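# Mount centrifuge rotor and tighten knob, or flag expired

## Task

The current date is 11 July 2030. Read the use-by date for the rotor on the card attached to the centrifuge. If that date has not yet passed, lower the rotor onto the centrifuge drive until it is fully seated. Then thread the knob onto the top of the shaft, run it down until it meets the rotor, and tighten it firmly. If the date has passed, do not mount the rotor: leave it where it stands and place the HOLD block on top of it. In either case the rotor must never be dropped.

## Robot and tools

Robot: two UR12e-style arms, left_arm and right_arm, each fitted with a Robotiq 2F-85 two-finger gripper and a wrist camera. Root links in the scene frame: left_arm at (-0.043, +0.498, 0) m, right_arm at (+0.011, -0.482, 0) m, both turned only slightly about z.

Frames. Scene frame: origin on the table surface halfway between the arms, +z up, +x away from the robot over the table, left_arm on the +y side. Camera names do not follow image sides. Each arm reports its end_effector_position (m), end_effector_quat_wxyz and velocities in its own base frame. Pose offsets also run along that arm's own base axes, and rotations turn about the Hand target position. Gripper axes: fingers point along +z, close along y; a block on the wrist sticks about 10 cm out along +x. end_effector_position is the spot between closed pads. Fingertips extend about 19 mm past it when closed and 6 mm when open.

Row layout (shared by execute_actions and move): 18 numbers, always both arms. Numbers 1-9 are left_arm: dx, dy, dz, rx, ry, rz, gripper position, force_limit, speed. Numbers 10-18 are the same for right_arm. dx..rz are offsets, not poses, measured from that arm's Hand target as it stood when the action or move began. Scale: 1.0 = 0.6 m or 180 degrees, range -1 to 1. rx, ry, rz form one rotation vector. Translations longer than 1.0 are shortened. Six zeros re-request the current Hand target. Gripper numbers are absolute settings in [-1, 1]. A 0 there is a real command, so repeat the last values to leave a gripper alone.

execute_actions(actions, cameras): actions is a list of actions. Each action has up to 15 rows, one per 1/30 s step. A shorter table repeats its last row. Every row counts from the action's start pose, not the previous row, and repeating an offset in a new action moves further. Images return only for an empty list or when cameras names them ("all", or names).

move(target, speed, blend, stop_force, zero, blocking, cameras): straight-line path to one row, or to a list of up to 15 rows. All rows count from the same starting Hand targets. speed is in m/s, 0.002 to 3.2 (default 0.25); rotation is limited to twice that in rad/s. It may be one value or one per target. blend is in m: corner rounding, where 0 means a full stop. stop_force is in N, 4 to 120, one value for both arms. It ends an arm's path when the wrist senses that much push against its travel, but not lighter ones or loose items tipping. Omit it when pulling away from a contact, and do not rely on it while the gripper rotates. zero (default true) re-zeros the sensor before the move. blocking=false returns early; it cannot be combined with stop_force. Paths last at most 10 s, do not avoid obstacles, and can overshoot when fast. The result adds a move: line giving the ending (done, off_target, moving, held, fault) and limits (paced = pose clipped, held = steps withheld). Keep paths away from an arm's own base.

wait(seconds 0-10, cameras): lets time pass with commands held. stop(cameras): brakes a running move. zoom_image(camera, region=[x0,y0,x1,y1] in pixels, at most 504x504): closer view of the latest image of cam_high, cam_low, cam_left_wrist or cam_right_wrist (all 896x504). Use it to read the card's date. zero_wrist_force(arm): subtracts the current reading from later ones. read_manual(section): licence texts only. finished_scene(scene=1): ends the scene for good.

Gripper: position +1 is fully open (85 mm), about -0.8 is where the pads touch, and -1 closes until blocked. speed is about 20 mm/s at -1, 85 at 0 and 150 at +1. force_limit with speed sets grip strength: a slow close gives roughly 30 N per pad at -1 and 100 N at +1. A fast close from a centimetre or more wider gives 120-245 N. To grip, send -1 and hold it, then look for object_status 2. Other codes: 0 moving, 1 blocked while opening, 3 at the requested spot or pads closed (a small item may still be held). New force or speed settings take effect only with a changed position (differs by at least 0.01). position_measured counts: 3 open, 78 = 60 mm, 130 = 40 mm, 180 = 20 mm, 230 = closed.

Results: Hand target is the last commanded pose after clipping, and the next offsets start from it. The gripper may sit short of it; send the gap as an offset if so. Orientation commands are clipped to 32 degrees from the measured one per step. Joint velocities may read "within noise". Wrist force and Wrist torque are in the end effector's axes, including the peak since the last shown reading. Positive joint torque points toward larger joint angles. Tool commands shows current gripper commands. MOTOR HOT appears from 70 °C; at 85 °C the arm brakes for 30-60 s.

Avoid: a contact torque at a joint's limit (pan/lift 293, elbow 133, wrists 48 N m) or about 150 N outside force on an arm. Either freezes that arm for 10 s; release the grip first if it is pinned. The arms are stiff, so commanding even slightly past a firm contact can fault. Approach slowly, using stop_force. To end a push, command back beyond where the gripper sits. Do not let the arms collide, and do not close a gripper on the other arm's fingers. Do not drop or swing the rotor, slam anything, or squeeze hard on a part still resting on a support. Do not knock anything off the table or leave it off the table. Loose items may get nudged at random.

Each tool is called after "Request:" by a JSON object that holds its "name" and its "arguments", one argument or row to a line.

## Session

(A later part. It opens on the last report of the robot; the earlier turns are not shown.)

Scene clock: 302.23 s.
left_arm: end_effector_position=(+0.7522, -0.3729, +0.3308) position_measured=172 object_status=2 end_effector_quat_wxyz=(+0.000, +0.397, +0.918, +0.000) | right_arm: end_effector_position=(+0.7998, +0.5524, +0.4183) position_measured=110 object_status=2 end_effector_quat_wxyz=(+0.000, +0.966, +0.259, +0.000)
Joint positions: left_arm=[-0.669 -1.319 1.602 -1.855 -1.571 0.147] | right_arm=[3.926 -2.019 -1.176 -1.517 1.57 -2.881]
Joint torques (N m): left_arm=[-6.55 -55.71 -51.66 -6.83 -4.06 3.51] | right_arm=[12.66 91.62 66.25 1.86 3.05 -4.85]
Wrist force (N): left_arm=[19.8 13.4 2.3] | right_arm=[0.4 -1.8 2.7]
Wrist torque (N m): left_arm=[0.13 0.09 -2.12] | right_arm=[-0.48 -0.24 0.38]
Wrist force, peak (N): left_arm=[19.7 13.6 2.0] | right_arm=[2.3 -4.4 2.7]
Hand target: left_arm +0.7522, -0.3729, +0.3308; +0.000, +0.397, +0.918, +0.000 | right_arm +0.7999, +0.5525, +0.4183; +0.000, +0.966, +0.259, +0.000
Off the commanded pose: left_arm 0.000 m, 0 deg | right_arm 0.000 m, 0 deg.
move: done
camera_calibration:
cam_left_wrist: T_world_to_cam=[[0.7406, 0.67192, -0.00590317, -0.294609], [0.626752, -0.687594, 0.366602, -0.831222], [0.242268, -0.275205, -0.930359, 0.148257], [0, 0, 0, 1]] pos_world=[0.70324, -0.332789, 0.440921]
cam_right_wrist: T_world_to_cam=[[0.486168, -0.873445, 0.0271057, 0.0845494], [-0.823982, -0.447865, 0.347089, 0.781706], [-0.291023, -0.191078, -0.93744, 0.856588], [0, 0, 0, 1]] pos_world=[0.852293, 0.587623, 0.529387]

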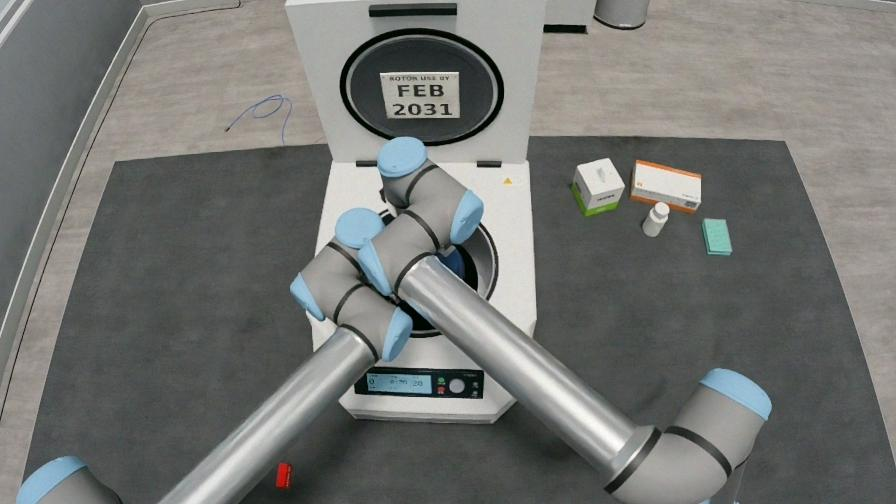

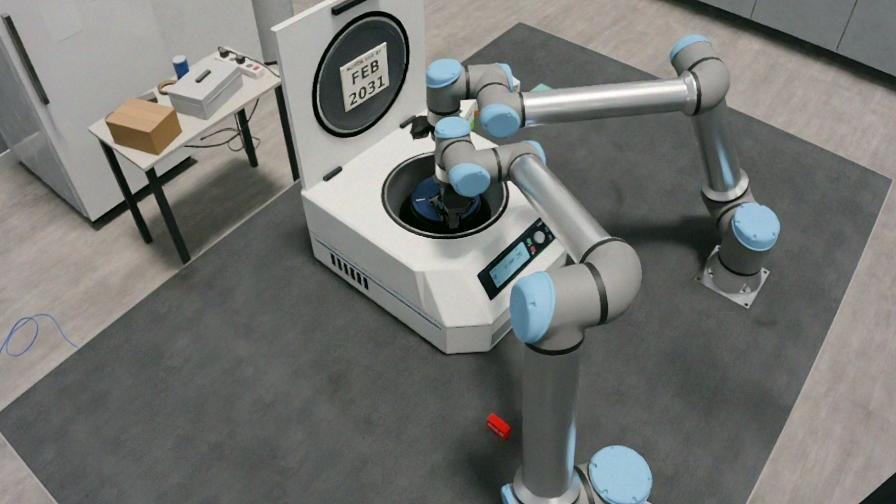

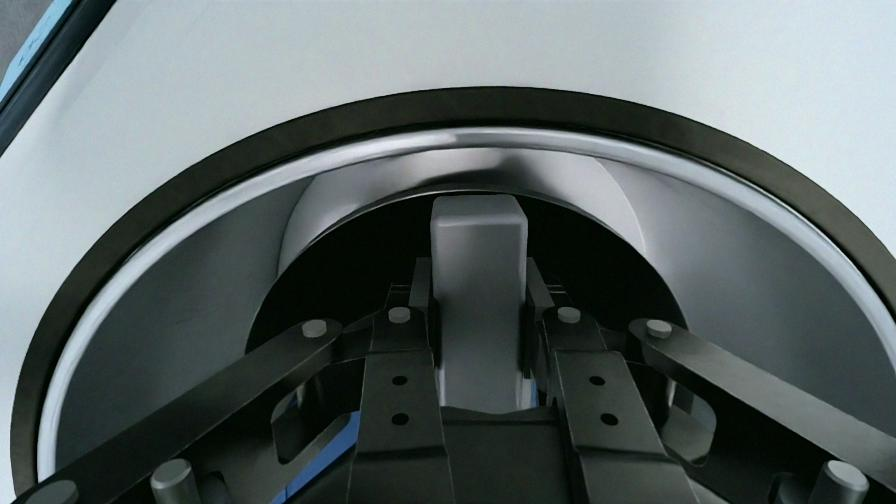

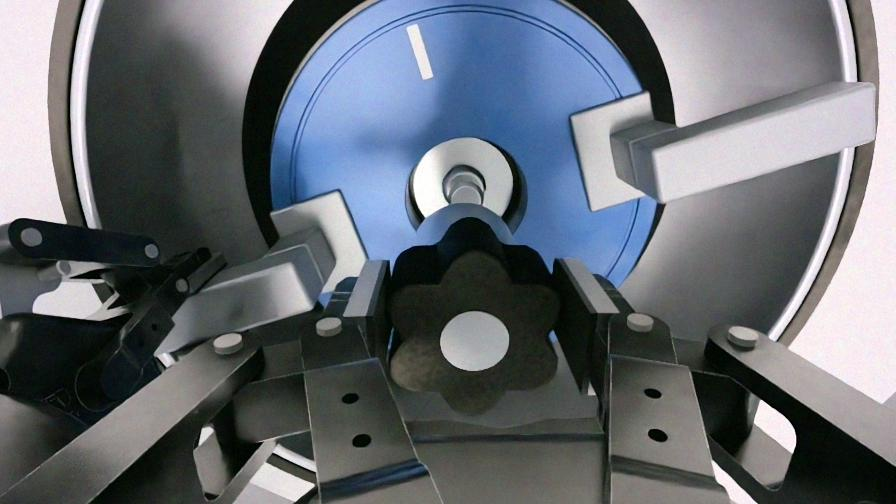

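Request:
{"name": "move", "arguments": {
  "target": [0,0,0,0,0,0,-1,0.4,-1,0.0033,-0.0058,-0.09,0,0,0,-1,-0.5,-0.9],
  "cameras": ["all"]
}}

Request:
{"name": "zoom_image", "arguments": {
  "camera": "cam_right_wrist",
  "region": [390, 140, 550, 290]
}}

Request:
{"name": "zoom_image", "arguments": {
  "camera": "cam_low",
  "region": [390, 120, 510, 240]
}}

Scene clock: 304.93 s.
left_arm: end_effector_position=(+0.7522, -0.3729, +0.3308) position_measured=172 object_status=2 end_effector_quat_wxyz=(+0.000, +0.397, +0.918, +0.000) | right_arm: end_effector_position=(+0.8001, +0.5521, +0.4120) position_measured=110 object_status=2 end_effector_quat_wxyz=(+0.000, +0.966, +0.259, +0.000)
Joint positions: left_arm=[-0.669 -1.319 1.602 -1.855 -1.571 0.147] | right_arm=[3.926 -2.02 -1.186 -1.506 1.57 -2.882]
Joint torques (N m): left_arm=[-7.51 -56.67 -52.77 -6.84 -4.07 3.24] | right_arm=[12.37 111.25 64.5 1.65 1.97 2.71]
Wrist force (N): left_arm=[19.9 13.1 2.1] | right_arm=[0.2 -1.6 3.0]
Wrist torque (N m): left_arm=[0.08 0.08 -2.12] | right_arm=[-0.45 -0.21 0.38]
Wrist force, peak (N): left_arm=[20.0 13.4 2.2] | right_arm=[-0.8 -0.6 11.5]
Hand target: left_arm +0.7522, -0.3729, +0.3308; +0.000, +0.397, +0.918, +0.000 | right_arm +0.8000, +0.5522, +0.4122; +0.000, +0.966, +0.259, +0.000 (not the last commanded pose)
Off the commanded pose: left_arm 0.000 m, 0 deg | right_arm 0.048 m, 0 deg.
move: held (right_arm; a check stopped the path); limits=held
pose unreachable (right arm): on one or more control steps of this call, first in action 0 (counted from 0), this arm could not follow its commanded pose, so it was not sent that pose on those steps. It may still have moved: this result reports where it is.
cause: moving toward the commanded pose would bring a part of the arm too close to another arm (a part of this arm just beyond joint 3 (elbow) and a part of the left arm just beyond its joint 3 (elbow), at the place that arm is still heading or pushing toward).
camera_calibration:
cam_left_wrist: T_world_to_cam=[[0.7406, 0.67192, -0.00590317, -0.294609], [0.626752, -0.687594, 0.366602, -0.831222], [0.242268, -0.275205, -0.930359, 0.148257], [0, 0, 0, 1]] pos_world=[0.70324, -0.332789, 0.440921]
cam_right_wrist: T_world_to_cam=[[0.486376, -0.873327, 0.0271945, 0.0840686], [-0.823791, -0.44797, 0.347405, 0.783657], [-0.291216, -0.191372, -0.937321, 0.850957], [0, 0, 0, 1]] pos_world=[0.852493, 0.587324, 0.523086]

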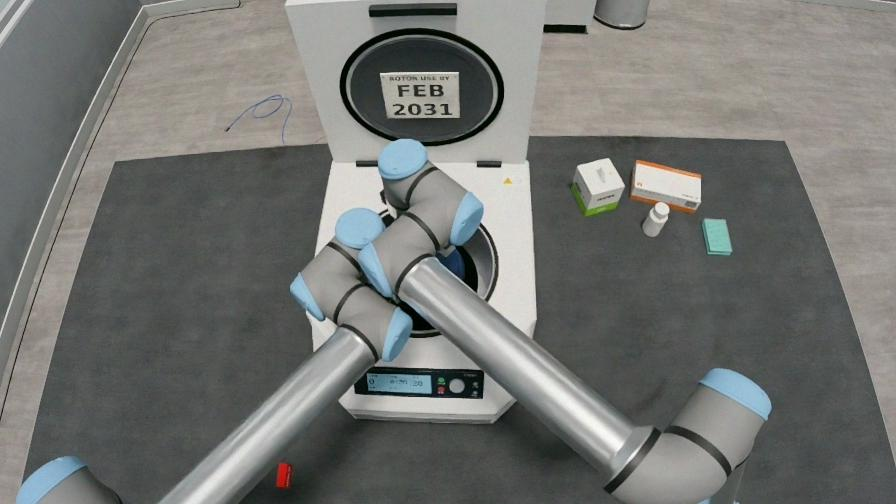

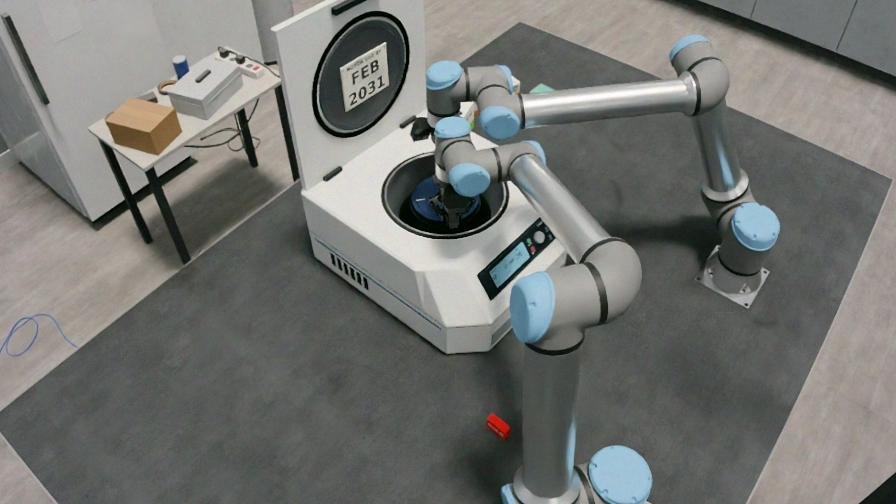

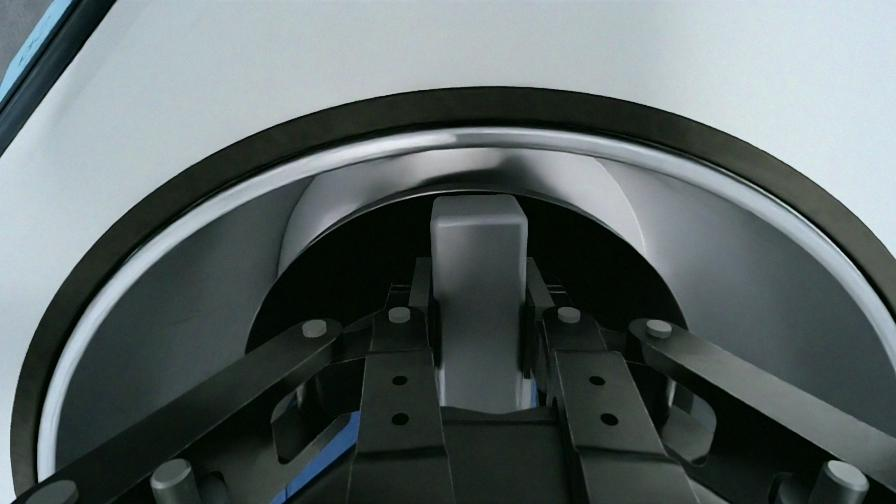

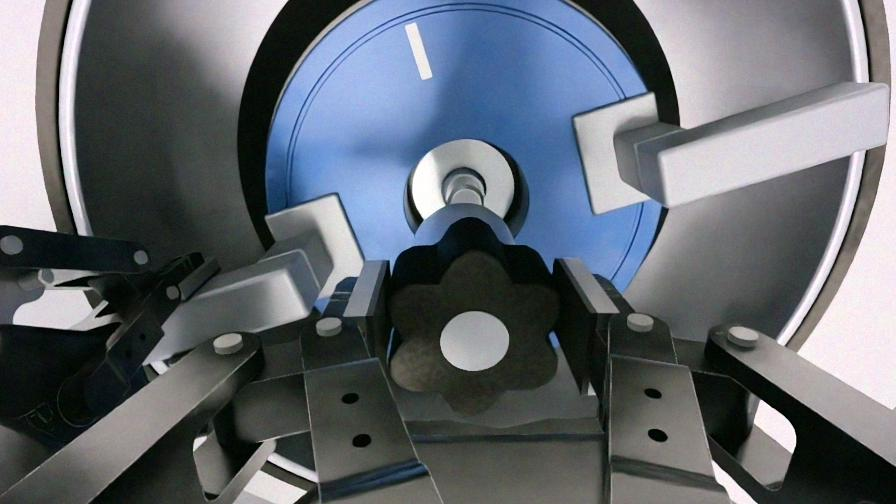

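Scaled by 3.150 from the camera's 896x504 image, which has a finer 1280x720 frame.

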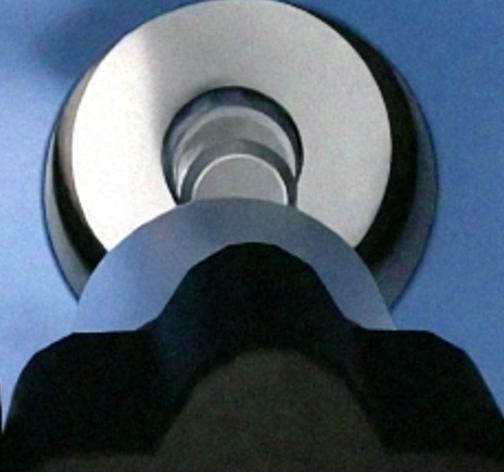

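Scaled by 4.200 from the camera's 896x504 image, which has a finer 1280x720 frame.

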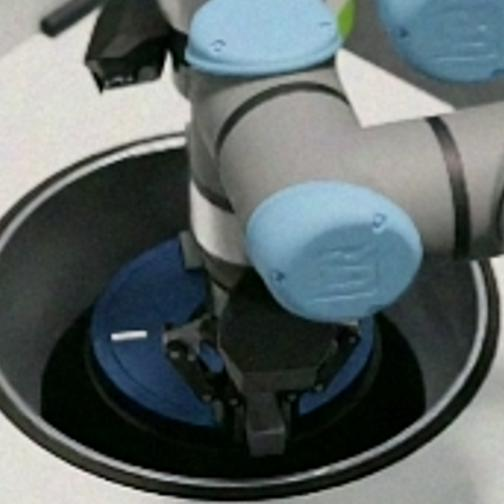

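Request:
{"name": "move", "arguments": {
  "target": [
    [0,0,0,0,0,0,0.4,0.4,-0.6,0,0,0,0,0,0,-1,-0.5,-0.9],
    [0,0,0.002,-0.1615,-0.1527,0,0.4,0.4,-0.6,0,0,0,0,0,0,-1,-0.5,-0.9]
  ],
  "speed": 0.3,
  "cameras": ["cam_left_wrist","cam_high"]
}}

Scene clock: 309.07 s.
left_arm: end_effector_position=(+0.7522, -0.3728, +0.3320) position_measured=78 object_status=3 end_effector_quat_wxyz=(+0.315, +0.373, +0.862, -0.135) | right_arm: end_effector_position=(+0.8000, +0.5522, +0.4122) position_measured=110 object_status=2 end_effector_quat_wxyz=(+0.000, +0.966, +0.259, +0.000)
Joint positions: left_arm=[-0.628 -1.441 2.026 -2.846 -1.69 0.145] | right_arm=[3.926 -2.02 -1.186 -1.507 1.57 -2.881]
Joint torques (N m): left_arm=[20.21 -39.63 -32.95 -8.01 -3.44 -2.41] | right_arm=[11.17 110.67 65.56 1.95 -3.03 3.26]
Wrist force (N): left_arm=[2.6 -2.8 -0.7] | right_arm=[-0.5 -1.4 2.8]
Wrist torque (N m): left_arm=[-0.39 -0.18 -0.29] | right_arm=[-0.41 -0.10 0.39]
Wrist force, peak (N): left_arm=[20.0 13.2 2.1] | right_arm=[-0.2 -1.8 3.1]
Hand target: left_arm +0.7522, -0.3729, +0.3320; +0.315, +0.373, +0.862, -0.135 | right_arm +0.8000, +0.5522, +0.4122; +0.000, +0.966, +0.259, +0.000
Off the commanded pose: left_arm 0.000 m, 0 deg | right_arm 0.000 m, 0 deg.
move: done
camera_calibration:
cam_left_wrist: T_world_to_cam=[[0.739886, 0.672675, 0.00875746, -0.298606], [0.315295, -0.358239, 0.87878, -0.644573], [0.594271, -0.647436, -0.477147, -0.404606], [0, 0, 0, 1]] pos_world=[0.664611, -0.292002, 0.375997]
Images, in order (width x height): cam_high 896x504, cam_left_wrist 896x504.

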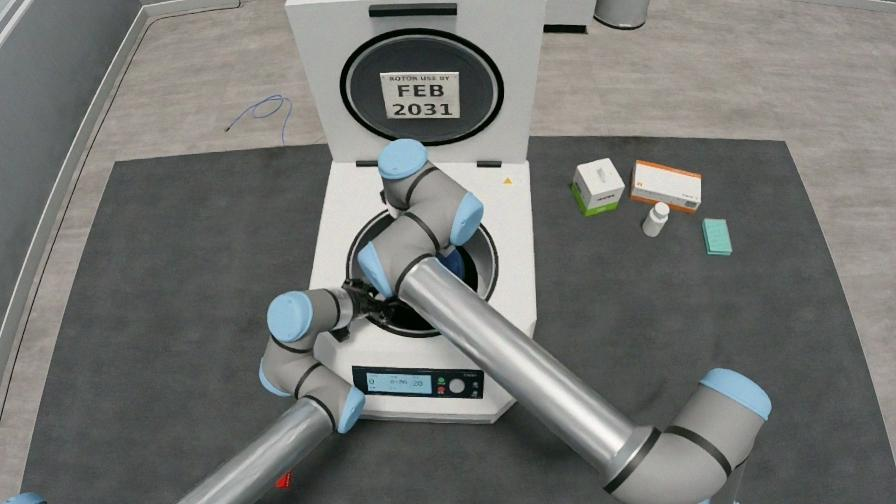

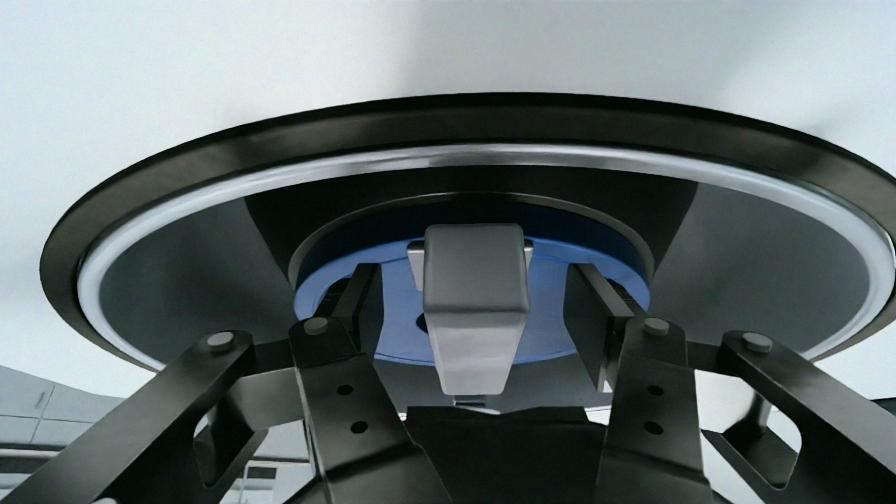

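Request:
{"name": "move", "arguments": {
  "target": [
    [0,0,0,0,0,0,-1,0.4,-1,0.0033,-0.0058,-0.08,0,0,0,-1,-0.5,-0.9]
  ],
  "cameras": ["cam_right_wrist"]
}}

Request:
{"name": "zoom_image", "arguments": {
  "camera": "cam_right_wrist",
  "region": [380, 140, 560, 300]
}}

Scene clock: 311.63 s.
left_arm: end_effector_position=(+0.7523, -0.3728, +0.3320) position_measured=171 object_status=0 end_effector_quat_wxyz=(+0.315, +0.373, +0.862, -0.135) | right_arm: end_effector_position=(+0.8020, +0.5487, +0.3642) position_measured=110 object_status=2 end_effector_quat_wxyz=(+0.000, +0.966, +0.259, +0.000)
Joint positions: left_arm=[-0.628 -1.441 2.026 -2.846 -1.69 0.145] | right_arm=[3.922 -2.028 -1.258 -1.426 1.57 -2.886]
Joint torques (N m): left_arm=[-1.11 -41.2 -34.04 -4.21 -2.85 -1.31] | right_arm=[-11.07 88.79 51.13 9.13 -1.72 -4.7]
Wrist force (N): left_arm=[6.0 9.5 -24.2] | right_arm=[-0.3 -1.3 2.7]
Wrist torque (N m): left_arm=[-2.01 -0.31 -1.19] | right_arm=[-0.40 -0.16 0.37]
Wrist force, peak (N): left_arm=[6.1 9.2 -24.4] | right_arm=[-0.3 -1.4 4.4]
Hand target: left_arm +0.7522, -0.3729, +0.3320; +0.315, +0.373, +0.862, -0.135 | right_arm +0.8020, +0.5487, +0.3642; +0.000, +0.966, +0.259, +0.000
Off the commanded pose: left_arm 0.000 m, 0 deg | right_arm 0.000 m, 0 deg.
move: done
camera_calibration:
cam_right_wrist: T_world_to_cam=[[0.48632, -0.873358, 0.0271747, 0.0815012], [-0.823864, -0.447955, 0.347252, 0.800514], [-0.291102, -0.191264, -0.937378, 0.805952], [0, 0, 0, 1]] pos_world=[0.854493, 0.583924, 0.475287]
Images, in order (width x height): cam_right_wrist 896x504.

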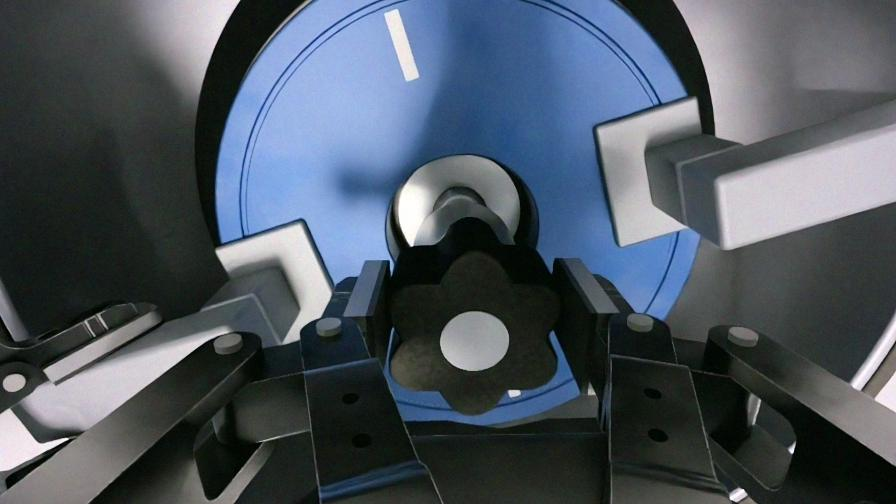

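Scaled by 2.800 from the camera's 896x504 image, which has a finer 1280x720 frame.

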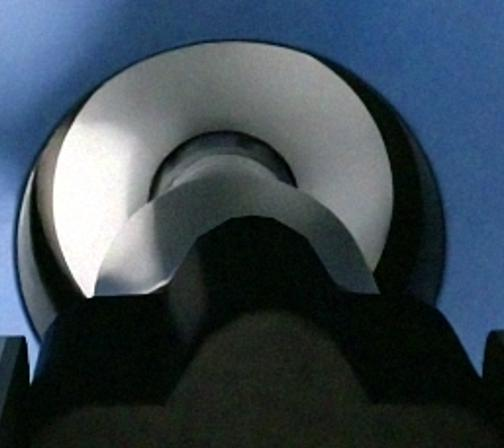

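Request:
{"name": "move", "arguments": {
  "target": [0,0,0,0,0,0,-1,0.4,-1,0,0,-0.06,0,0,0,-1,-0.5,-0.9],
  "speed": 0.02,
  "stop_force": 6,
  "cameras": ["cam_right_wrist"]
}}

Request:
{"name": "zoom_image", "arguments": {
  "camera": "cam_right_wrist",
  "region": [380, 140, 560, 300]
}}

Scene clock: 313.77 s.
left_arm: end_effector_position=(+0.7522, -0.3728, +0.3320) position_measured=171 object_status=2 end_effector_quat_wxyz=(+0.315, +0.373, +0.862, -0.135) | right_arm: end_effector_position=(+0.8020, +0.5487, +0.3639) position_measured=110 object_status=2 end_effector_quat_wxyz=(+0.000, +0.966, +0.259, +0.000)
Joint positions: left_arm=[-0.628 -1.441 2.026 -2.846 -1.69 0.145] | right_arm=[3.922 -2.028 -1.259 -1.426 1.57 -2.886]
Joint torques (N m): left_arm=[-28.9 -42.25 -34.66 -0.33 -6.55 1.83] | right_arm=[-5.98 99.27 62.29 1.69 -1.71 -4.66]
Wrist force (N): left_arm=[5.4 9.5 -24.2] | right_arm=[-0.9 -1.3 -0.5]
Wrist torque (N m): left_arm=[-2.02 -0.30 -1.17] | right_arm=[-0.34 -0.13 0.37]
Wrist force, peak (N): left_arm=[6.0 9.7 -24.4] | right_arm=[-1.7 -0.7 -13.1]
Hand target: left_arm +0.7522, -0.3729, +0.3320; +0.315, +0.373, +0.862, -0.135 | right_arm +0.8020, +0.5487, +0.3639; +0.000, +0.966, +0.259, +0.000 (not the last commanded pose)
Off the commanded pose: left_arm 0.000 m, 0 deg | right_arm 0.036 m, 0 deg.
move: contact (right_arm)
camera_calibration:
cam_right_wrist: T_world_to_cam=[[0.48632, -0.873358, 0.0271747, 0.0815093], [-0.823864, -0.447955, 0.347252, 0.800618], [-0.291102, -0.191264, -0.937378, 0.805671], [0, 0, 0, 1]] pos_world=[0.854493, 0.583924, 0.474987]
Images, in order (width x height): cam_right_wrist 896x504.

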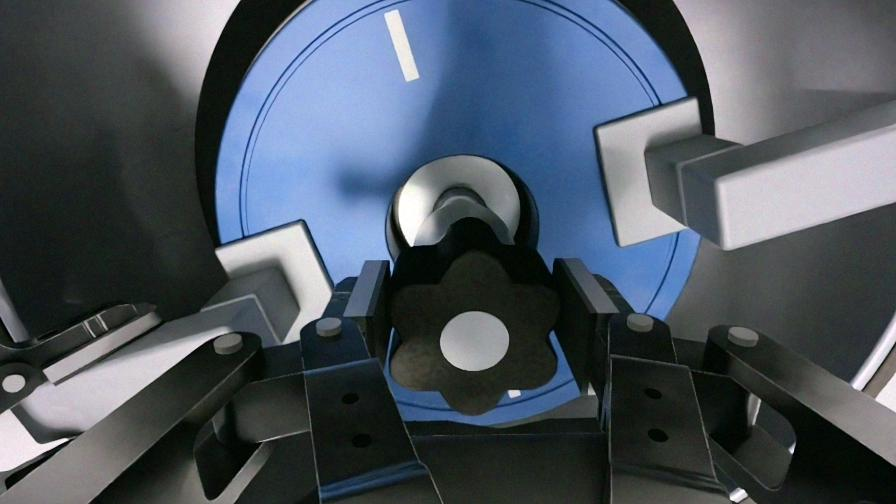

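Scaled by 2.800 from the camera's 896x504 image, which has a finer 1280x720 frame.

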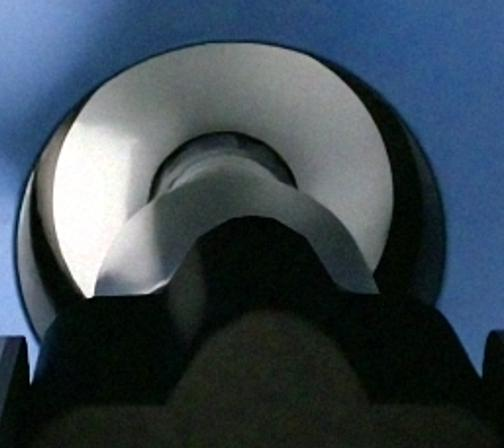

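Request:
{"name": "move", "arguments": {
  "target": [0,0,0,0,0,0,-1,0.4,-1,0,0,-0.06,0,0,0,-1,-0.5,-0.9],
  "speed": 0.02,
  "stop_force": 8
}}

Scene clock: 315.13 s.
left_arm: end_effector_position=(+0.7522, -0.3729, +0.3320) position_measured=171 object_status=2 end_effector_quat_wxyz=(+0.315, +0.373, +0.862, -0.135) | right_arm: end_effector_position=(+0.8020, +0.5487, +0.3638) position_measured=110 object_status=2 end_effector_quat_wxyz=(+0.000, +0.966, +0.259, +0.000)
Joint positions: left_arm=[-0.628 -1.441 2.026 -2.846 -1.69 0.145] | right_arm=[3.922 -2.028 -1.259 -1.425 1.57 -2.886]
Joint torques (N m): left_arm=[-29.23 -42.88 -34.99 -1.11 -6.45 1.62] | right_arm=[-7.11 96.72 58.42 1.27 -1.65 -4.61]
Wrist force (N): left_arm=[5.3 9.2 -24.3] | right_arm=[-1.3 -1.4 -6.3]
Wrist torque (N m): left_arm=[-2.09 -0.29 -1.18] | right_arm=[-0.40 -0.16 0.37]
Wrist force, peak (N): left_arm=[5.3 9.4 -24.6] | right_arm=[-3.0 0.0 -18.9]
Hand target: left_arm +0.7522, -0.3729, +0.3320; +0.315, +0.373, +0.862, -0.135 | right_arm +0.8020, +0.5487, +0.3638; +0.000, +0.966, +0.259, +0.000 (not the last commanded pose)
Off the commanded pose: left_arm 0.000 m, 0 deg | right_arm 0.036 m, 0 deg.
move: contact (right_arm)

Request:
{"name": "move", "arguments": {
  "target": [
    [0,0,0,0,0,0,-1,0.4,-1,0,0,0.004,0,0,0,-1,-0.5,-0.9],
    [0,0,0,0,0,0,-1,0.4,-1,0.0033,0.0006,0.004,0,0,0,-1,-0.5,-0.9]
  ]
}}

Request:
{"name": "move", "arguments": {
  "target": [0,0,0,0,0,0,-1,0.4,-1,0,0,-0.03,0,0,0,-1,-0.5,-0.9],
  "speed": 0.02,
  "stop_force": 8
}}

Scene clock: 316.73 s.
left_arm: end_effector_position=(+0.7522, -0.3729, +0.3320) position_measured=171 object_status=2 end_effector_quat_wxyz=(+0.315, +0.373, +0.862, -0.135) | right_arm: end_effector_position=(+0.8039, +0.5490, +0.3662) position_measured=110 object_status=2 end_effector_quat_wxyz=(+0.000, +0.966, +0.259, +0.000)
Joint positions: left_arm=[-0.628 -1.441 2.026 -2.846 -1.69 0.145] | right_arm=[3.921 -2.031 -1.251 -1.431 1.57 -2.887]
Joint torques (N m): left_arm=[-30.19 -44.37 -35.13 -1.65 -6.36 1.66] | right_arm=[-11.25 88.55 64.75 1.65 -1.61 -4.56]
Wrist force (N): left_arm=[5.7 9.1 -24.5] | right_arm=[0.0 -1.3 2.7]
Wrist torque (N m): left_arm=[-2.08 -0.32 -1.17] | right_arm=[-0.40 -0.18 0.38]
Wrist force, peak (N): left_arm=[5.5 9.3 -25.0] | right_arm=[-1.3 -1.6 -6.6]
Hand target: left_arm +0.7522, -0.3729, +0.3320; +0.315, +0.373, +0.862, -0.135 | right_arm +0.8040, +0.5491, +0.3662; +0.000, +0.966, +0.259, +0.000
Off the commanded pose: left_arm 0.000 m, 0 deg | right_arm 0.000 m, 0 deg.
move: done

Scene clock: 318.80 s.
left_arm: end_effector_position=(+0.7522, -0.3729, +0.3320) position_measured=171 object_status=2 end_effector_quat_wxyz=(+0.315, +0.373, +0.862, -0.135) | right_arm: end_effector_position=(+0.8040, +0.5491, +0.3514) position_measured=110 object_status=2 end_effector_quat_wxyz=(+0.000, +0.966, +0.259, +0.000)
Joint positions: left_arm=[-0.628 -1.441 2.026 -2.846 -1.69 0.145] | right_arm=[3.921 -2.035 -1.271 -1.406 1.57 -2.887]
Joint torques (N m): left_arm=[-29.18 -45.27 -35.7 -2.46 -6.24 1.85] | right_arm=[-11.8 110.07 60.31 0.24 -1.8 -4.7]
Wrist force (N): left_arm=[5.9 9.5 -23.8] | right_arm=[3.8 -1.2 0.1]
Wrist torque (N m): left_arm=[-2.02 -0.27 -1.23] | right_arm=[-0.32 0.18 0.37]
Wrist force, peak (N): left_arm=[5.8 9.6 -24.8] | right_arm=[4.4 -2.0 -8.1]
Hand target: left_arm +0.7522, -0.3729, +0.3320; +0.315, +0.373, +0.862, -0.135 | right_arm +0.8040, +0.5491, +0.3514; +0.000, +0.966, +0.259, +0.000 (not the last commanded pose)
Off the commanded pose: left_arm 0.000 m, 0 deg | right_arm 0.003 m, 0 deg.
move: contact (right_arm)

Request:
{"name": "move", "arguments": {
  "target": [0,0,0,0,0,0,-1,0.4,-1,0,0,-0.0012,0,0,-0.333,-1,-0.5,-0.9],
  "speed": 0.5
}}

Scene clock: 321.00 s.
left_arm: end_effector_position=(+0.7522, -0.3729, +0.3320) position_measured=171 object_status=2 end_effector_quat_wxyz=(+0.315, +0.373, +0.862, -0.135) | right_arm: end_effector_position=(+0.8040, +0.5491, +0.3507) position_measured=110 object_status=2 end_effector_quat_wxyz=(+0.000, +0.966, -0.258, +0.000)
Joint positions: left_arm=[-0.628 -1.441 2.026 -2.846 -1.69 0.145] | right_arm=[3.921 -2.035 -1.272 -1.406 1.57 -1.841]
Joint torques (N m): left_arm=[-29.65 -48.36 -36.68 -3.64 -6.58 1.83] | right_arm=[21.67 95.69 41.22 1.73 -0.94 3.39]
Wrist force (N): left_arm=[8.7 10.3 -25.5] | right_arm=[7.5 2.1 -10.3]
Wrist torque (N m): left_arm=[-2.02 -0.33 -1.24] | right_arm=[-0.68 0.39 0.05]
Wrist force, peak (N): left_arm=[8.6 10.1 -25.7] | right_arm=[7.5 2.1 -10.3]
Hand target: left_arm +0.7522, -0.3729, +0.3320; +0.315, +0.373, +0.862, -0.135 | right_arm +0.8040, +0.5491, +0.3507; +0.000, +0.966, -0.258, +0.000
Off the commanded pose: left_arm 0.000 m, 0 deg | right_arm 0.000 m, 0 deg.
move: done

Request:
{"name": "move", "arguments": {
  "target": [0,0,0,0,0,0,-1,0.4,-1,0,0,-0.0013,0,0,-0.444,-1,-0.5,-0.9],
  "speed": 0.7
}}

Scene clock: 323.27 s.
left_arm: end_effector_position=(+0.7522, -0.3729, +0.3320) position_measured=171 object_status=2 end_effector_quat_wxyz=(+0.315, +0.373, +0.862, -0.135) | right_arm: end_effector_position=(+0.8040, +0.5491, +0.3499) position_measured=110 object_status=2 end_effector_quat_wxyz=(+0.000, -0.575, +0.818, +0.000)
Joint positions: left_arm=[-0.628 -1.441 2.026 -2.846 -1.69 0.145] | right_arm=[3.921 -2.035 -1.272 -1.405 1.571 -0.446]
Joint torques (N m): left_arm=[-29.53 -50.37 -37.08 -4.73 -6.29 1.76] | right_arm=[1.67 97.35 47.99 5.66 -9.53 3.53]
Wrist force (N): left_arm=[1.9 10.3 -18.6] | right_arm=[8.3 17.7 -10.9]
Wrist torque (N m): left_arm=[-2.04 -0.25 -1.21] | right_arm=[-1.72 0.39 0.03]
Wrist force, peak (N): left_arm=[9.1 10.6 -26.0] | right_arm=[9.0 21.1 -12.5]
Hand target: left_arm +0.7522, -0.3729, +0.3320; +0.315, +0.373, +0.862, -0.135 | right_arm +0.8040, +0.5491, +0.3499; +0.000, -0.575, +0.818, +0.000
Off the commanded pose: left_arm 0.000 m, 0 deg | right_arm 0.000 m, 0 deg.
move: done

Request:
{"name": "move", "arguments": {
  "target": [
    [0,0,0,0,0,0,-1,0.4,-1,0,0,0.0006,0,0,0,0.8,-0.5,0],
    [0,0,0,0,0,0,-1,0.4,-1,0,0,0.0006,0,0,0.5,0.8,-0.5,0],
    [0,0,0,0,0,0,-1,0.4,-1,0,0,0.0006,0,0,1,0.8,-0.5,0],
    [0,0,0,0,0,0,-1,0.4,-1,0,0,0.0006,0,0,1,-1,-0.5,-0.9]
  ],
  "speed": 1.0,
  "cameras": ["cam_right_wrist"]
}}

Scene clock: 329.70 s.
left_arm: end_effector_position=(+0.7522, -0.3729, +0.3320) position_measured=171 object_status=2 end_effector_quat_wxyz=(+0.315, +0.373, +0.862, -0.135) | right_arm: end_effector_position=(+0.8039, +0.5491, +0.3504) position_measured=111 object_status=0 end_effector_quat_wxyz=(+0.000, +0.818, +0.575, +0.000)
Joint positions: left_arm=[-0.628 -1.441 2.026 -2.846 -1.69 0.145] | right_arm=[3.921 -2.035 -1.273 -1.404 1.571 -3.587]
Joint torques (N m): left_arm=[-30.05 -54.07 -37.39 -4.49 -6.24 1.65] | right_arm=[-17.64 68.76 44.55 10.61 -15.31 -4.35]
Wrist force (N): left_arm=[-7.6 11.5 1.9] | right_arm=[-11.4 -44.6 -31.3]
Wrist torque (N m): left_arm=[-1.99 -0.16 -1.23] | right_arm=[1.00 -0.51 0.26]
Wrist force, peak (N): left_arm=[6.5 9.8 -21.9] | right_arm=[-11.1 -44.8 -31.6]
Hand target: left_arm +0.7522, -0.3729, +0.3320; +0.315, +0.373, +0.862, -0.135 | right_arm +0.8040, +0.5491, +0.3503; +0.000, +0.818, +0.575, +0.000
Off the commanded pose: left_arm 0.000 m, 0 deg | right_arm 0.000 m, 0 deg.
move: done
camera_calibration:
cam_right_wrist: T_world_to_cam=[[0.934808, -0.354139, 0.0268171, -0.56419], [-0.340941, -0.873692, 0.347017, 0.652658], [-0.0994625, -0.333538, -0.937475, 0.717715], [0, 0, 0, 1]] pos_world=[0.821313, 0.609806, 0.461486]
Images, in order (width x height): cam_right_wrist 896x504.

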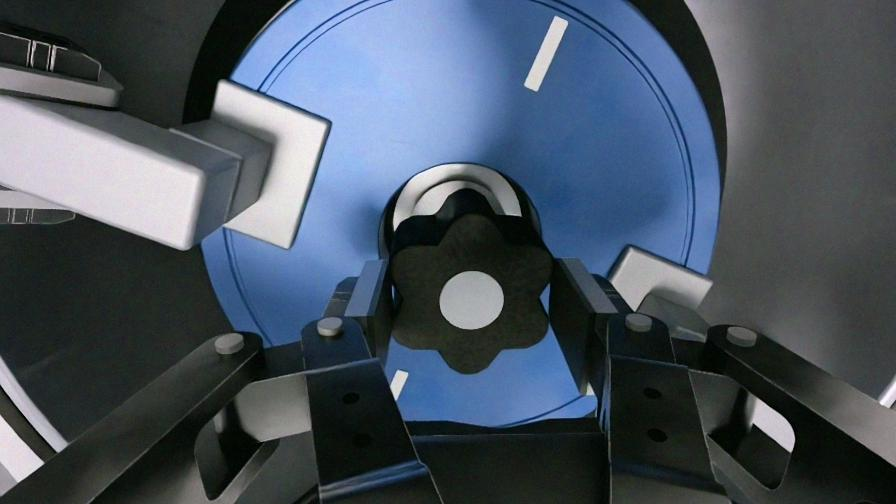

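Request:
{"name": "move", "arguments": {
  "target": [
    [0,0,0,0,0,0,-1,0.4,-1,0,0,0,0,0,0,0.8,-0.5,-0.3],
    [0,0,0,0,0,0,-1,0.4,-1,-0.0003,0.0053,-0.0117,0,0,0,0.8,-0.5,-0.3]
  ],
  "cameras": ["cam_right_wrist"]
}}

Scene clock: 332.50 s.
left_arm: end_effector_position=(+0.7522, -0.3729, +0.3320) position_measured=171 object_status=2 end_effector_quat_wxyz=(+0.315, +0.373, +0.862, -0.135) | right_arm: end_effector_position=(+0.8038, +0.5522, +0.3434) position_measured=28 object_status=3 end_effector_quat_wxyz=(+0.000, +0.818, +0.575, +0.000)
Joint positions: left_arm=[-0.628 -1.441 2.026 -2.846 -1.69 0.145] | right_arm=[3.923 -2.039 -1.278 -1.394 1.57 -3.585]
Joint torques (N m): left_arm=[-29.75 -55.65 -38.91 -0.23 -6.19 1.73] | right_arm=[11.89 82.95 47.42 8.61 2.69 3.41]
Wrist force (N): left_arm=[2.4 9.4 -13.6] | right_arm=[-0.3 -1.4 0.5]
Wrist torque (N m): left_arm=[-1.90 -0.26 -1.16] | right_arm=[-0.39 -0.20 0.12]
Wrist force, peak (N): left_arm=[2.9 9.5 -13.5] | right_arm=[-10.2 -46.4 -34.4]
Hand target: left_arm +0.7522, -0.3729, +0.3320; +0.315, +0.373, +0.862, -0.135 | right_arm +0.8038, +0.5522, +0.3432; +0.000, +0.818, +0.575, +0.000
Off the commanded pose: left_arm 0.000 m, 0 deg | right_arm 0.000 m, 0 deg.
move: done
camera_calibration:
cam_right_wrist: T_world_to_cam=[[0.934792, -0.35416, 0.0271047, -0.562916], [-0.341043, -0.873601, 0.347148, 0.657729], [-0.0992672, -0.333755, -0.937419, 0.712124], [0, 0, 0, 1]] pos_world=[0.821214, 0.612905, 0.454487]
Images, in order (width x height): cam_right_wrist 896x504.

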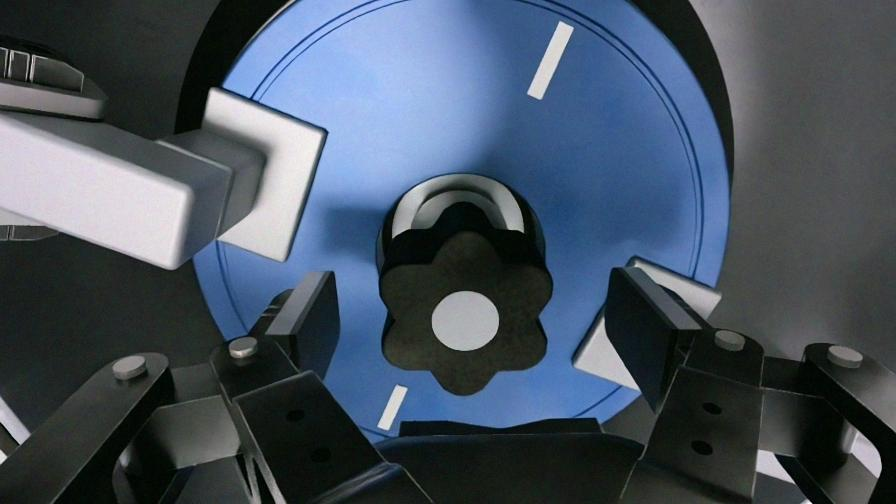

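Request:
{"name": "move", "arguments": {
  "target": [
    [0,0,0,0,0,0,-1,0.4,-1,-0.0007,0.0055,0,0,0,0,0.8,-0.5,-0.9],
    [0,0,0,0,0,0,-1,0.4,-1,-0.0007,0.0055,0,0,0,0,-1,-0.5,-0.9]
  ],
  "cameras": ["cam_right_wrist"]
}}

Scene clock: 335.07 s.
left_arm: end_effector_position=(+0.7522, -0.3729, +0.3320) position_measured=171 object_status=2 end_effector_quat_wxyz=(+0.315, +0.373, +0.862, -0.135) | right_arm: end_effector_position=(+0.8034, +0.5556, +0.3433) position_measured=110 object_status=0 end_effector_quat_wxyz=(+0.000, +0.818, +0.575, +0.000)
Joint positions: left_arm=[-0.628 -1.441 2.026 -2.846 -1.69 0.145] | right_arm=[3.926 -2.042 -1.274 -1.395 1.57 -3.582]
Joint torques (N m): left_arm=[-28.58 -58.91 -38.99 -0.45 -6.12 1.68] | right_arm=[11.83 85.84 55 1.86 1.22 3.42]
Wrist force (N): left_arm=[2.1 9.2 -13.3] | right_arm=[-0.5 -3.1 -5.0]
Wrist torque (N m): left_arm=[-1.99 -0.31 -1.19] | right_arm=[-0.32 -0.19 0.12]
Wrist force, peak (N): left_arm=[2.4 9.4 -13.9] | right_arm=[-0.5 -3.1 -5.0]
Hand target: left_arm +0.7522, -0.3729, +0.3320; +0.315, +0.373, +0.862, -0.135 | right_arm +0.8034, +0.5555, +0.3432; +0.000, +0.818, +0.575, +0.000
Off the commanded pose: left_arm 0.000 m, 0 deg | right_arm 0.000 m, 0 deg.
move: done
camera_calibration:
cam_right_wrist: T_world_to_cam=[[0.934792, -0.35416, 0.0271047, -0.561335], [-0.341043, -0.873601, 0.347148, 0.660598], [-0.0992672, -0.333755, -0.937419, 0.713125], [0, 0, 0, 1]] pos_world=[0.820814, 0.616305, 0.454387]
Images, in order (width x height): cam_right_wrist 896x504.

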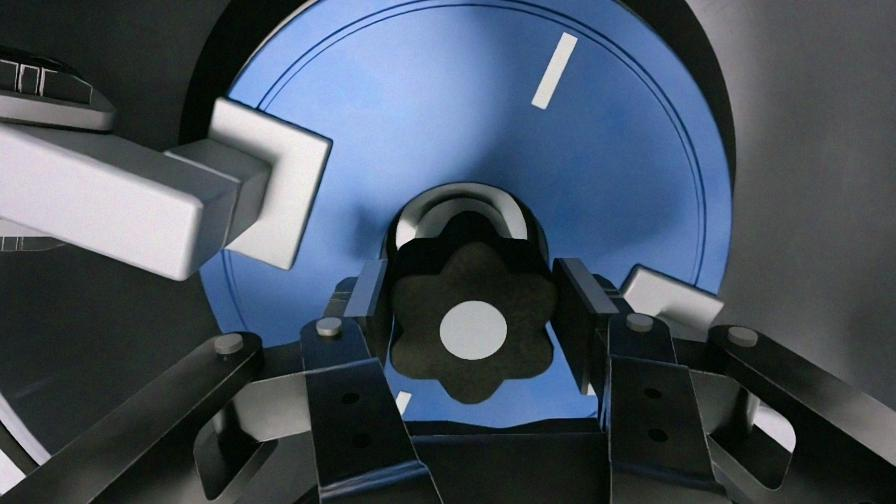

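Request:
{"name": "move", "arguments": {
  "target": [
    [0,0,0,0,0,0,-1,0.4,-1,0,0,0,0,0,0,0.7,-0.5,0],
    [0,0,0,0,0,0,-1,0.4,-1,-0.004,-0.0125,-0.002,0,0,0,0.7,-0.5,0],
    [0,0,0,0,0,0,-1,0.4,-1,-0.004,-0.0125,-0.002,0,0,0,-1,-0.5,-0.9]
  ],
  "cameras": ["cam_right_wrist"]
}}

Scene clock: 338.73 s.
left_arm: end_effector_position=(+0.7522, -0.3729, +0.3320) position_measured=171 object_status=2 end_effector_quat_wxyz=(+0.315, +0.373, +0.862, -0.135) | right_arm: end_effector_position=(+0.8010, +0.5480, +0.3421) position_measured=109 object_status=0 end_effector_quat_wxyz=(+0.000, +0.818, +0.575, +0.000)
Joint positions: left_arm=[-0.628 -1.441 2.026 -2.846 -1.69 0.145] | right_arm=[3.922 -2.032 -1.292 -1.388 1.57 -3.586]
Joint torques (N m): left_arm=[-29.82 -61.72 -40.09 -0.95 -6.22 1.46] | right_arm=[-11.17 101.05 47.67 7.77 -1.21 -4.52]
Wrist force (N): left_arm=[2.4 9.1 -13.1] | right_arm=[-0.9 -1.8 -3.5]
Wrist torque (N m): left_arm=[-1.98 -0.30 -1.18] | right_arm=[-0.29 -0.23 0.37]
Wrist force, peak (N): left_arm=[2.4 9.3 -14.3] | right_arm=[0.0 -2.5 -6.2]
Hand target: left_arm +0.7522, -0.3729, +0.3320; +0.315, +0.373, +0.862, -0.135 | right_arm +0.8010, +0.5480, +0.3420; +0.000, +0.818, +0.575, +0.000
Off the commanded pose: left_arm 0.000 m, 0 deg | right_arm 0.000 m, 0 deg.
move: done
camera_calibration:
cam_right_wrist: T_world_to_cam=[[0.934792, -0.35416, 0.0271047, -0.561715], [-0.341043, -0.873601, 0.347148, 0.653644], [-0.0992672, -0.333755, -0.937419, 0.709259], [0, 0, 0, 1]] pos_world=[0.818414, 0.608805, 0.453187]
Images, in order (width x height): cam_right_wrist 896x504.

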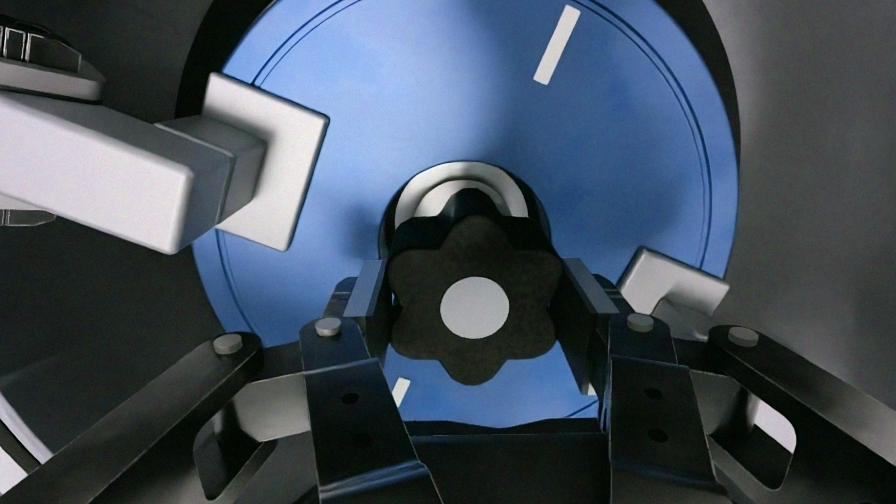

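Request:
{"name": "move", "arguments": {
  "target": [0,0,0,0,0,0,-1,0.4,-1,0,0,-0.0006,0,0,-0.5,-1,-0.5,-0.9],
  "speed": 0.8
}}

Request:
{"name": "move", "arguments": {
  "target": [0,0,0,0,0,0,-1,0.4,-1,0,0,-0.0006,0,0,-0.5,-1,-0.5,-0.9],
  "speed": 0.8
}}

Scene clock: 340.93 s.
left_arm: end_effector_position=(+0.7522, -0.3729, +0.3320) position_measured=171 object_status=2 end_effector_quat_wxyz=(+0.315, +0.373, +0.862, -0.135) | right_arm: end_effector_position=(+0.8010, +0.5481, +0.3417) position_measured=109 object_status=2 end_effector_quat_wxyz=(+0.000, +0.985, -0.172, +0.000)
Joint positions: left_arm=[-0.628 -1.441 2.026 -2.846 -1.69 0.145] | right_arm=[3.922 -2.032 -1.291 -1.389 1.57 -2.015]
Joint torques (N m): left_arm=[-30.18 -61.48 -40.47 -1.48 -6.16 1.48] | right_arm=[4.9 105.21 41.83 -1.14 -6.91 2.91]
Wrist force (N): left_arm=[0.0 9.0 -12.3] | right_arm=[-3.8 -8.2 -4.4]
Wrist torque (N m): left_arm=[-1.95 -0.27 -1.11] | right_arm=[0.32 -0.50 0.06]
Wrist force, peak (N): left_arm=[2.0 9.5 -13.8] | right_arm=[-4.3 -8.9 -4.5]
Hand target: left_arm +0.7522, -0.3729, +0.3320; +0.315, +0.373, +0.862, -0.135 | right_arm +0.8010, +0.5480, +0.3417; +0.000, +0.985, -0.172, +0.000
Off the commanded pose: left_arm 0.000 m, 0 deg | right_arm 0.000 m, 0 deg.
move: done

Scene clock: 342.80 s.
left_arm: end_effector_position=(+0.7522, -0.3729, +0.3320) position_measured=171 object_status=2 end_effector_quat_wxyz=(+0.315, +0.373, +0.862, -0.135) | right_arm: end_effector_position=(+0.8010, +0.5480, +0.3413) position_measured=109 object_status=2 end_effector_quat_wxyz=(+0.000, -0.575, +0.818, +0.000)
Joint positions: left_arm=[-0.628 -1.441 2.026 -2.846 -1.69 0.145] | right_arm=[3.922 -2.033 -1.291 -1.389 1.571 -0.445]
Joint torques (N m): left_arm=[-29.21 -61.99 -40.51 -1.73 -6.21 1.56] | right_arm=[7.86 98.75 44.67 1.79 -6.52 3.86]
Wrist force (N): left_arm=[0.3 9.7 -12.5] | right_arm=[0.0 5.7 -7.1]
Wrist torque (N m): left_arm=[-2.03 -0.28 -1.19] | right_arm=[-0.88 -0.12 0.03]
Wrist force, peak (N): left_arm=[2.4 9.6 -14.5] | right_arm=[-4.1 -8.5 -4.2]
Hand target: left_arm +0.7522, -0.3729, +0.3320; +0.315, +0.373, +0.862, -0.135 | right_arm +0.8010, +0.5480, +0.3413; +0.000, -0.575, +0.818, +0.000
Off the commanded pose: left_arm 0.000 m, 0 deg | right_arm 0.000 m, 0 deg.
move: done

Request:
{"name": "move", "arguments": {
  "target": [
    [0,0,0,0,0,0,-1,0.4,-1,0,0,0,0,0,0,0.5,-0.5,0.5],
    [0,0,0,0,0,0,-1,0.4,-1,0,0,0,0,0,0.5,0.5,-0.5,0.5],
    [0,0,0,0,0,0,-1,0.4,-1,0,0,0,0,0,1,0.5,-0.5,0.5],
    [0,0,0,0,0,0,-1,0.4,-1,0,0,0,0,0,1,-1,-0.5,-0.6],
    [0,0,0,0,0,0,-1,0.4,-1,0,0,-0.0007,0,0,0.5,-1,-0.5,-0.6],
    [0,0,0,0,0,0,-1,0.4,-1,0,0,-0.0013,0,0,0,-1,-0.5,-0.6]
  ],
  "speed": 1.1,
  "blend": [0,0.03,0,0,0.03,0],
  "cameras": ["cam_right_wrist"]
}}

Scene clock: 349.67 s.
left_arm: end_effector_position=(+0.7522, -0.3729, +0.3320) position_measured=171 object_status=2 end_effector_quat_wxyz=(+0.315, +0.373, +0.862, -0.135) | right_arm: end_effector_position=(+0.8010, +0.5480, +0.3405) position_measured=111 object_status=2 end_effector_quat_wxyz=(+0.000, -0.575, +0.818, +0.000)
Joint positions: left_arm=[-0.628 -1.441 2.026 -2.846 -1.69 0.145] | right_arm=[3.922 -2.033 -1.293 -1.388 1.571 -0.445]
Joint torques (N m): left_arm=[-29.08 -63.05 -42.01 -3.01 -6.2 1.53] | right_arm=[-0.22 107.53 62.03 0.51 -8.11 3.21]
Wrist force (N): left_arm=[-1.0 9.4 -11.9] | right_arm=[-8.7 5.9 3.7]
Wrist torque (N m): left_arm=[-1.96 -0.32 -1.12] | right_arm=[-0.90 -0.69 0.02]
Wrist force, peak (N): left_arm=[3.3 11.0 -14.5] | right_arm=[-3.1 8.8 -10.9]
Hand target: left_arm +0.7522, -0.3729, +0.3320; +0.315, +0.373, +0.862, -0.135 | right_arm +0.8010, +0.5480, +0.3405; +0.000, -0.575, +0.818, +0.000
Off the commanded pose: left_arm 0.000 m, 0 deg | right_arm 0.000 m, 0 deg.
move: done
camera_calibration:
cam_right_wrist: T_world_to_cam=[[-0.934833, 0.354047, 0.0271588, 0.547733], [0.340958, 0.873646, 0.347118, -0.849646], [0.0991687, 0.333757, -0.937428, 0.182985], [0, 0, 0, 1]] pos_world=[0.783586, 0.487294, 0.451587]
Images, in order (width x height): cam_right_wrist 896x504.

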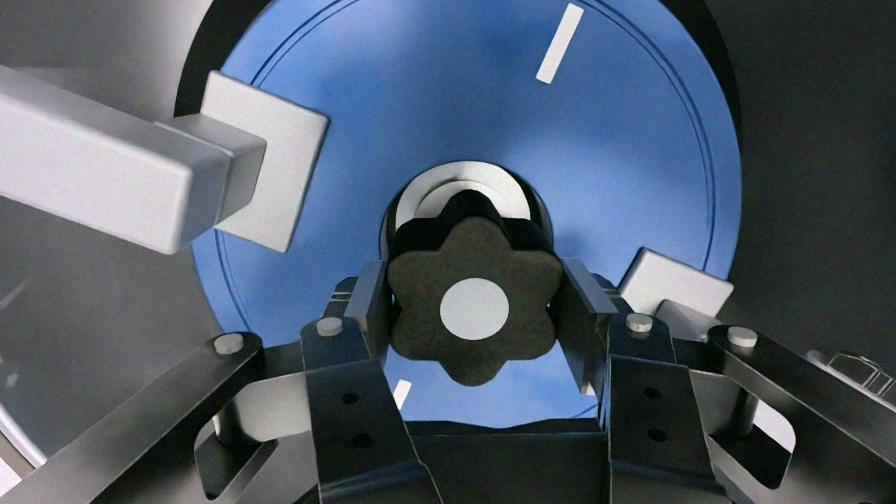

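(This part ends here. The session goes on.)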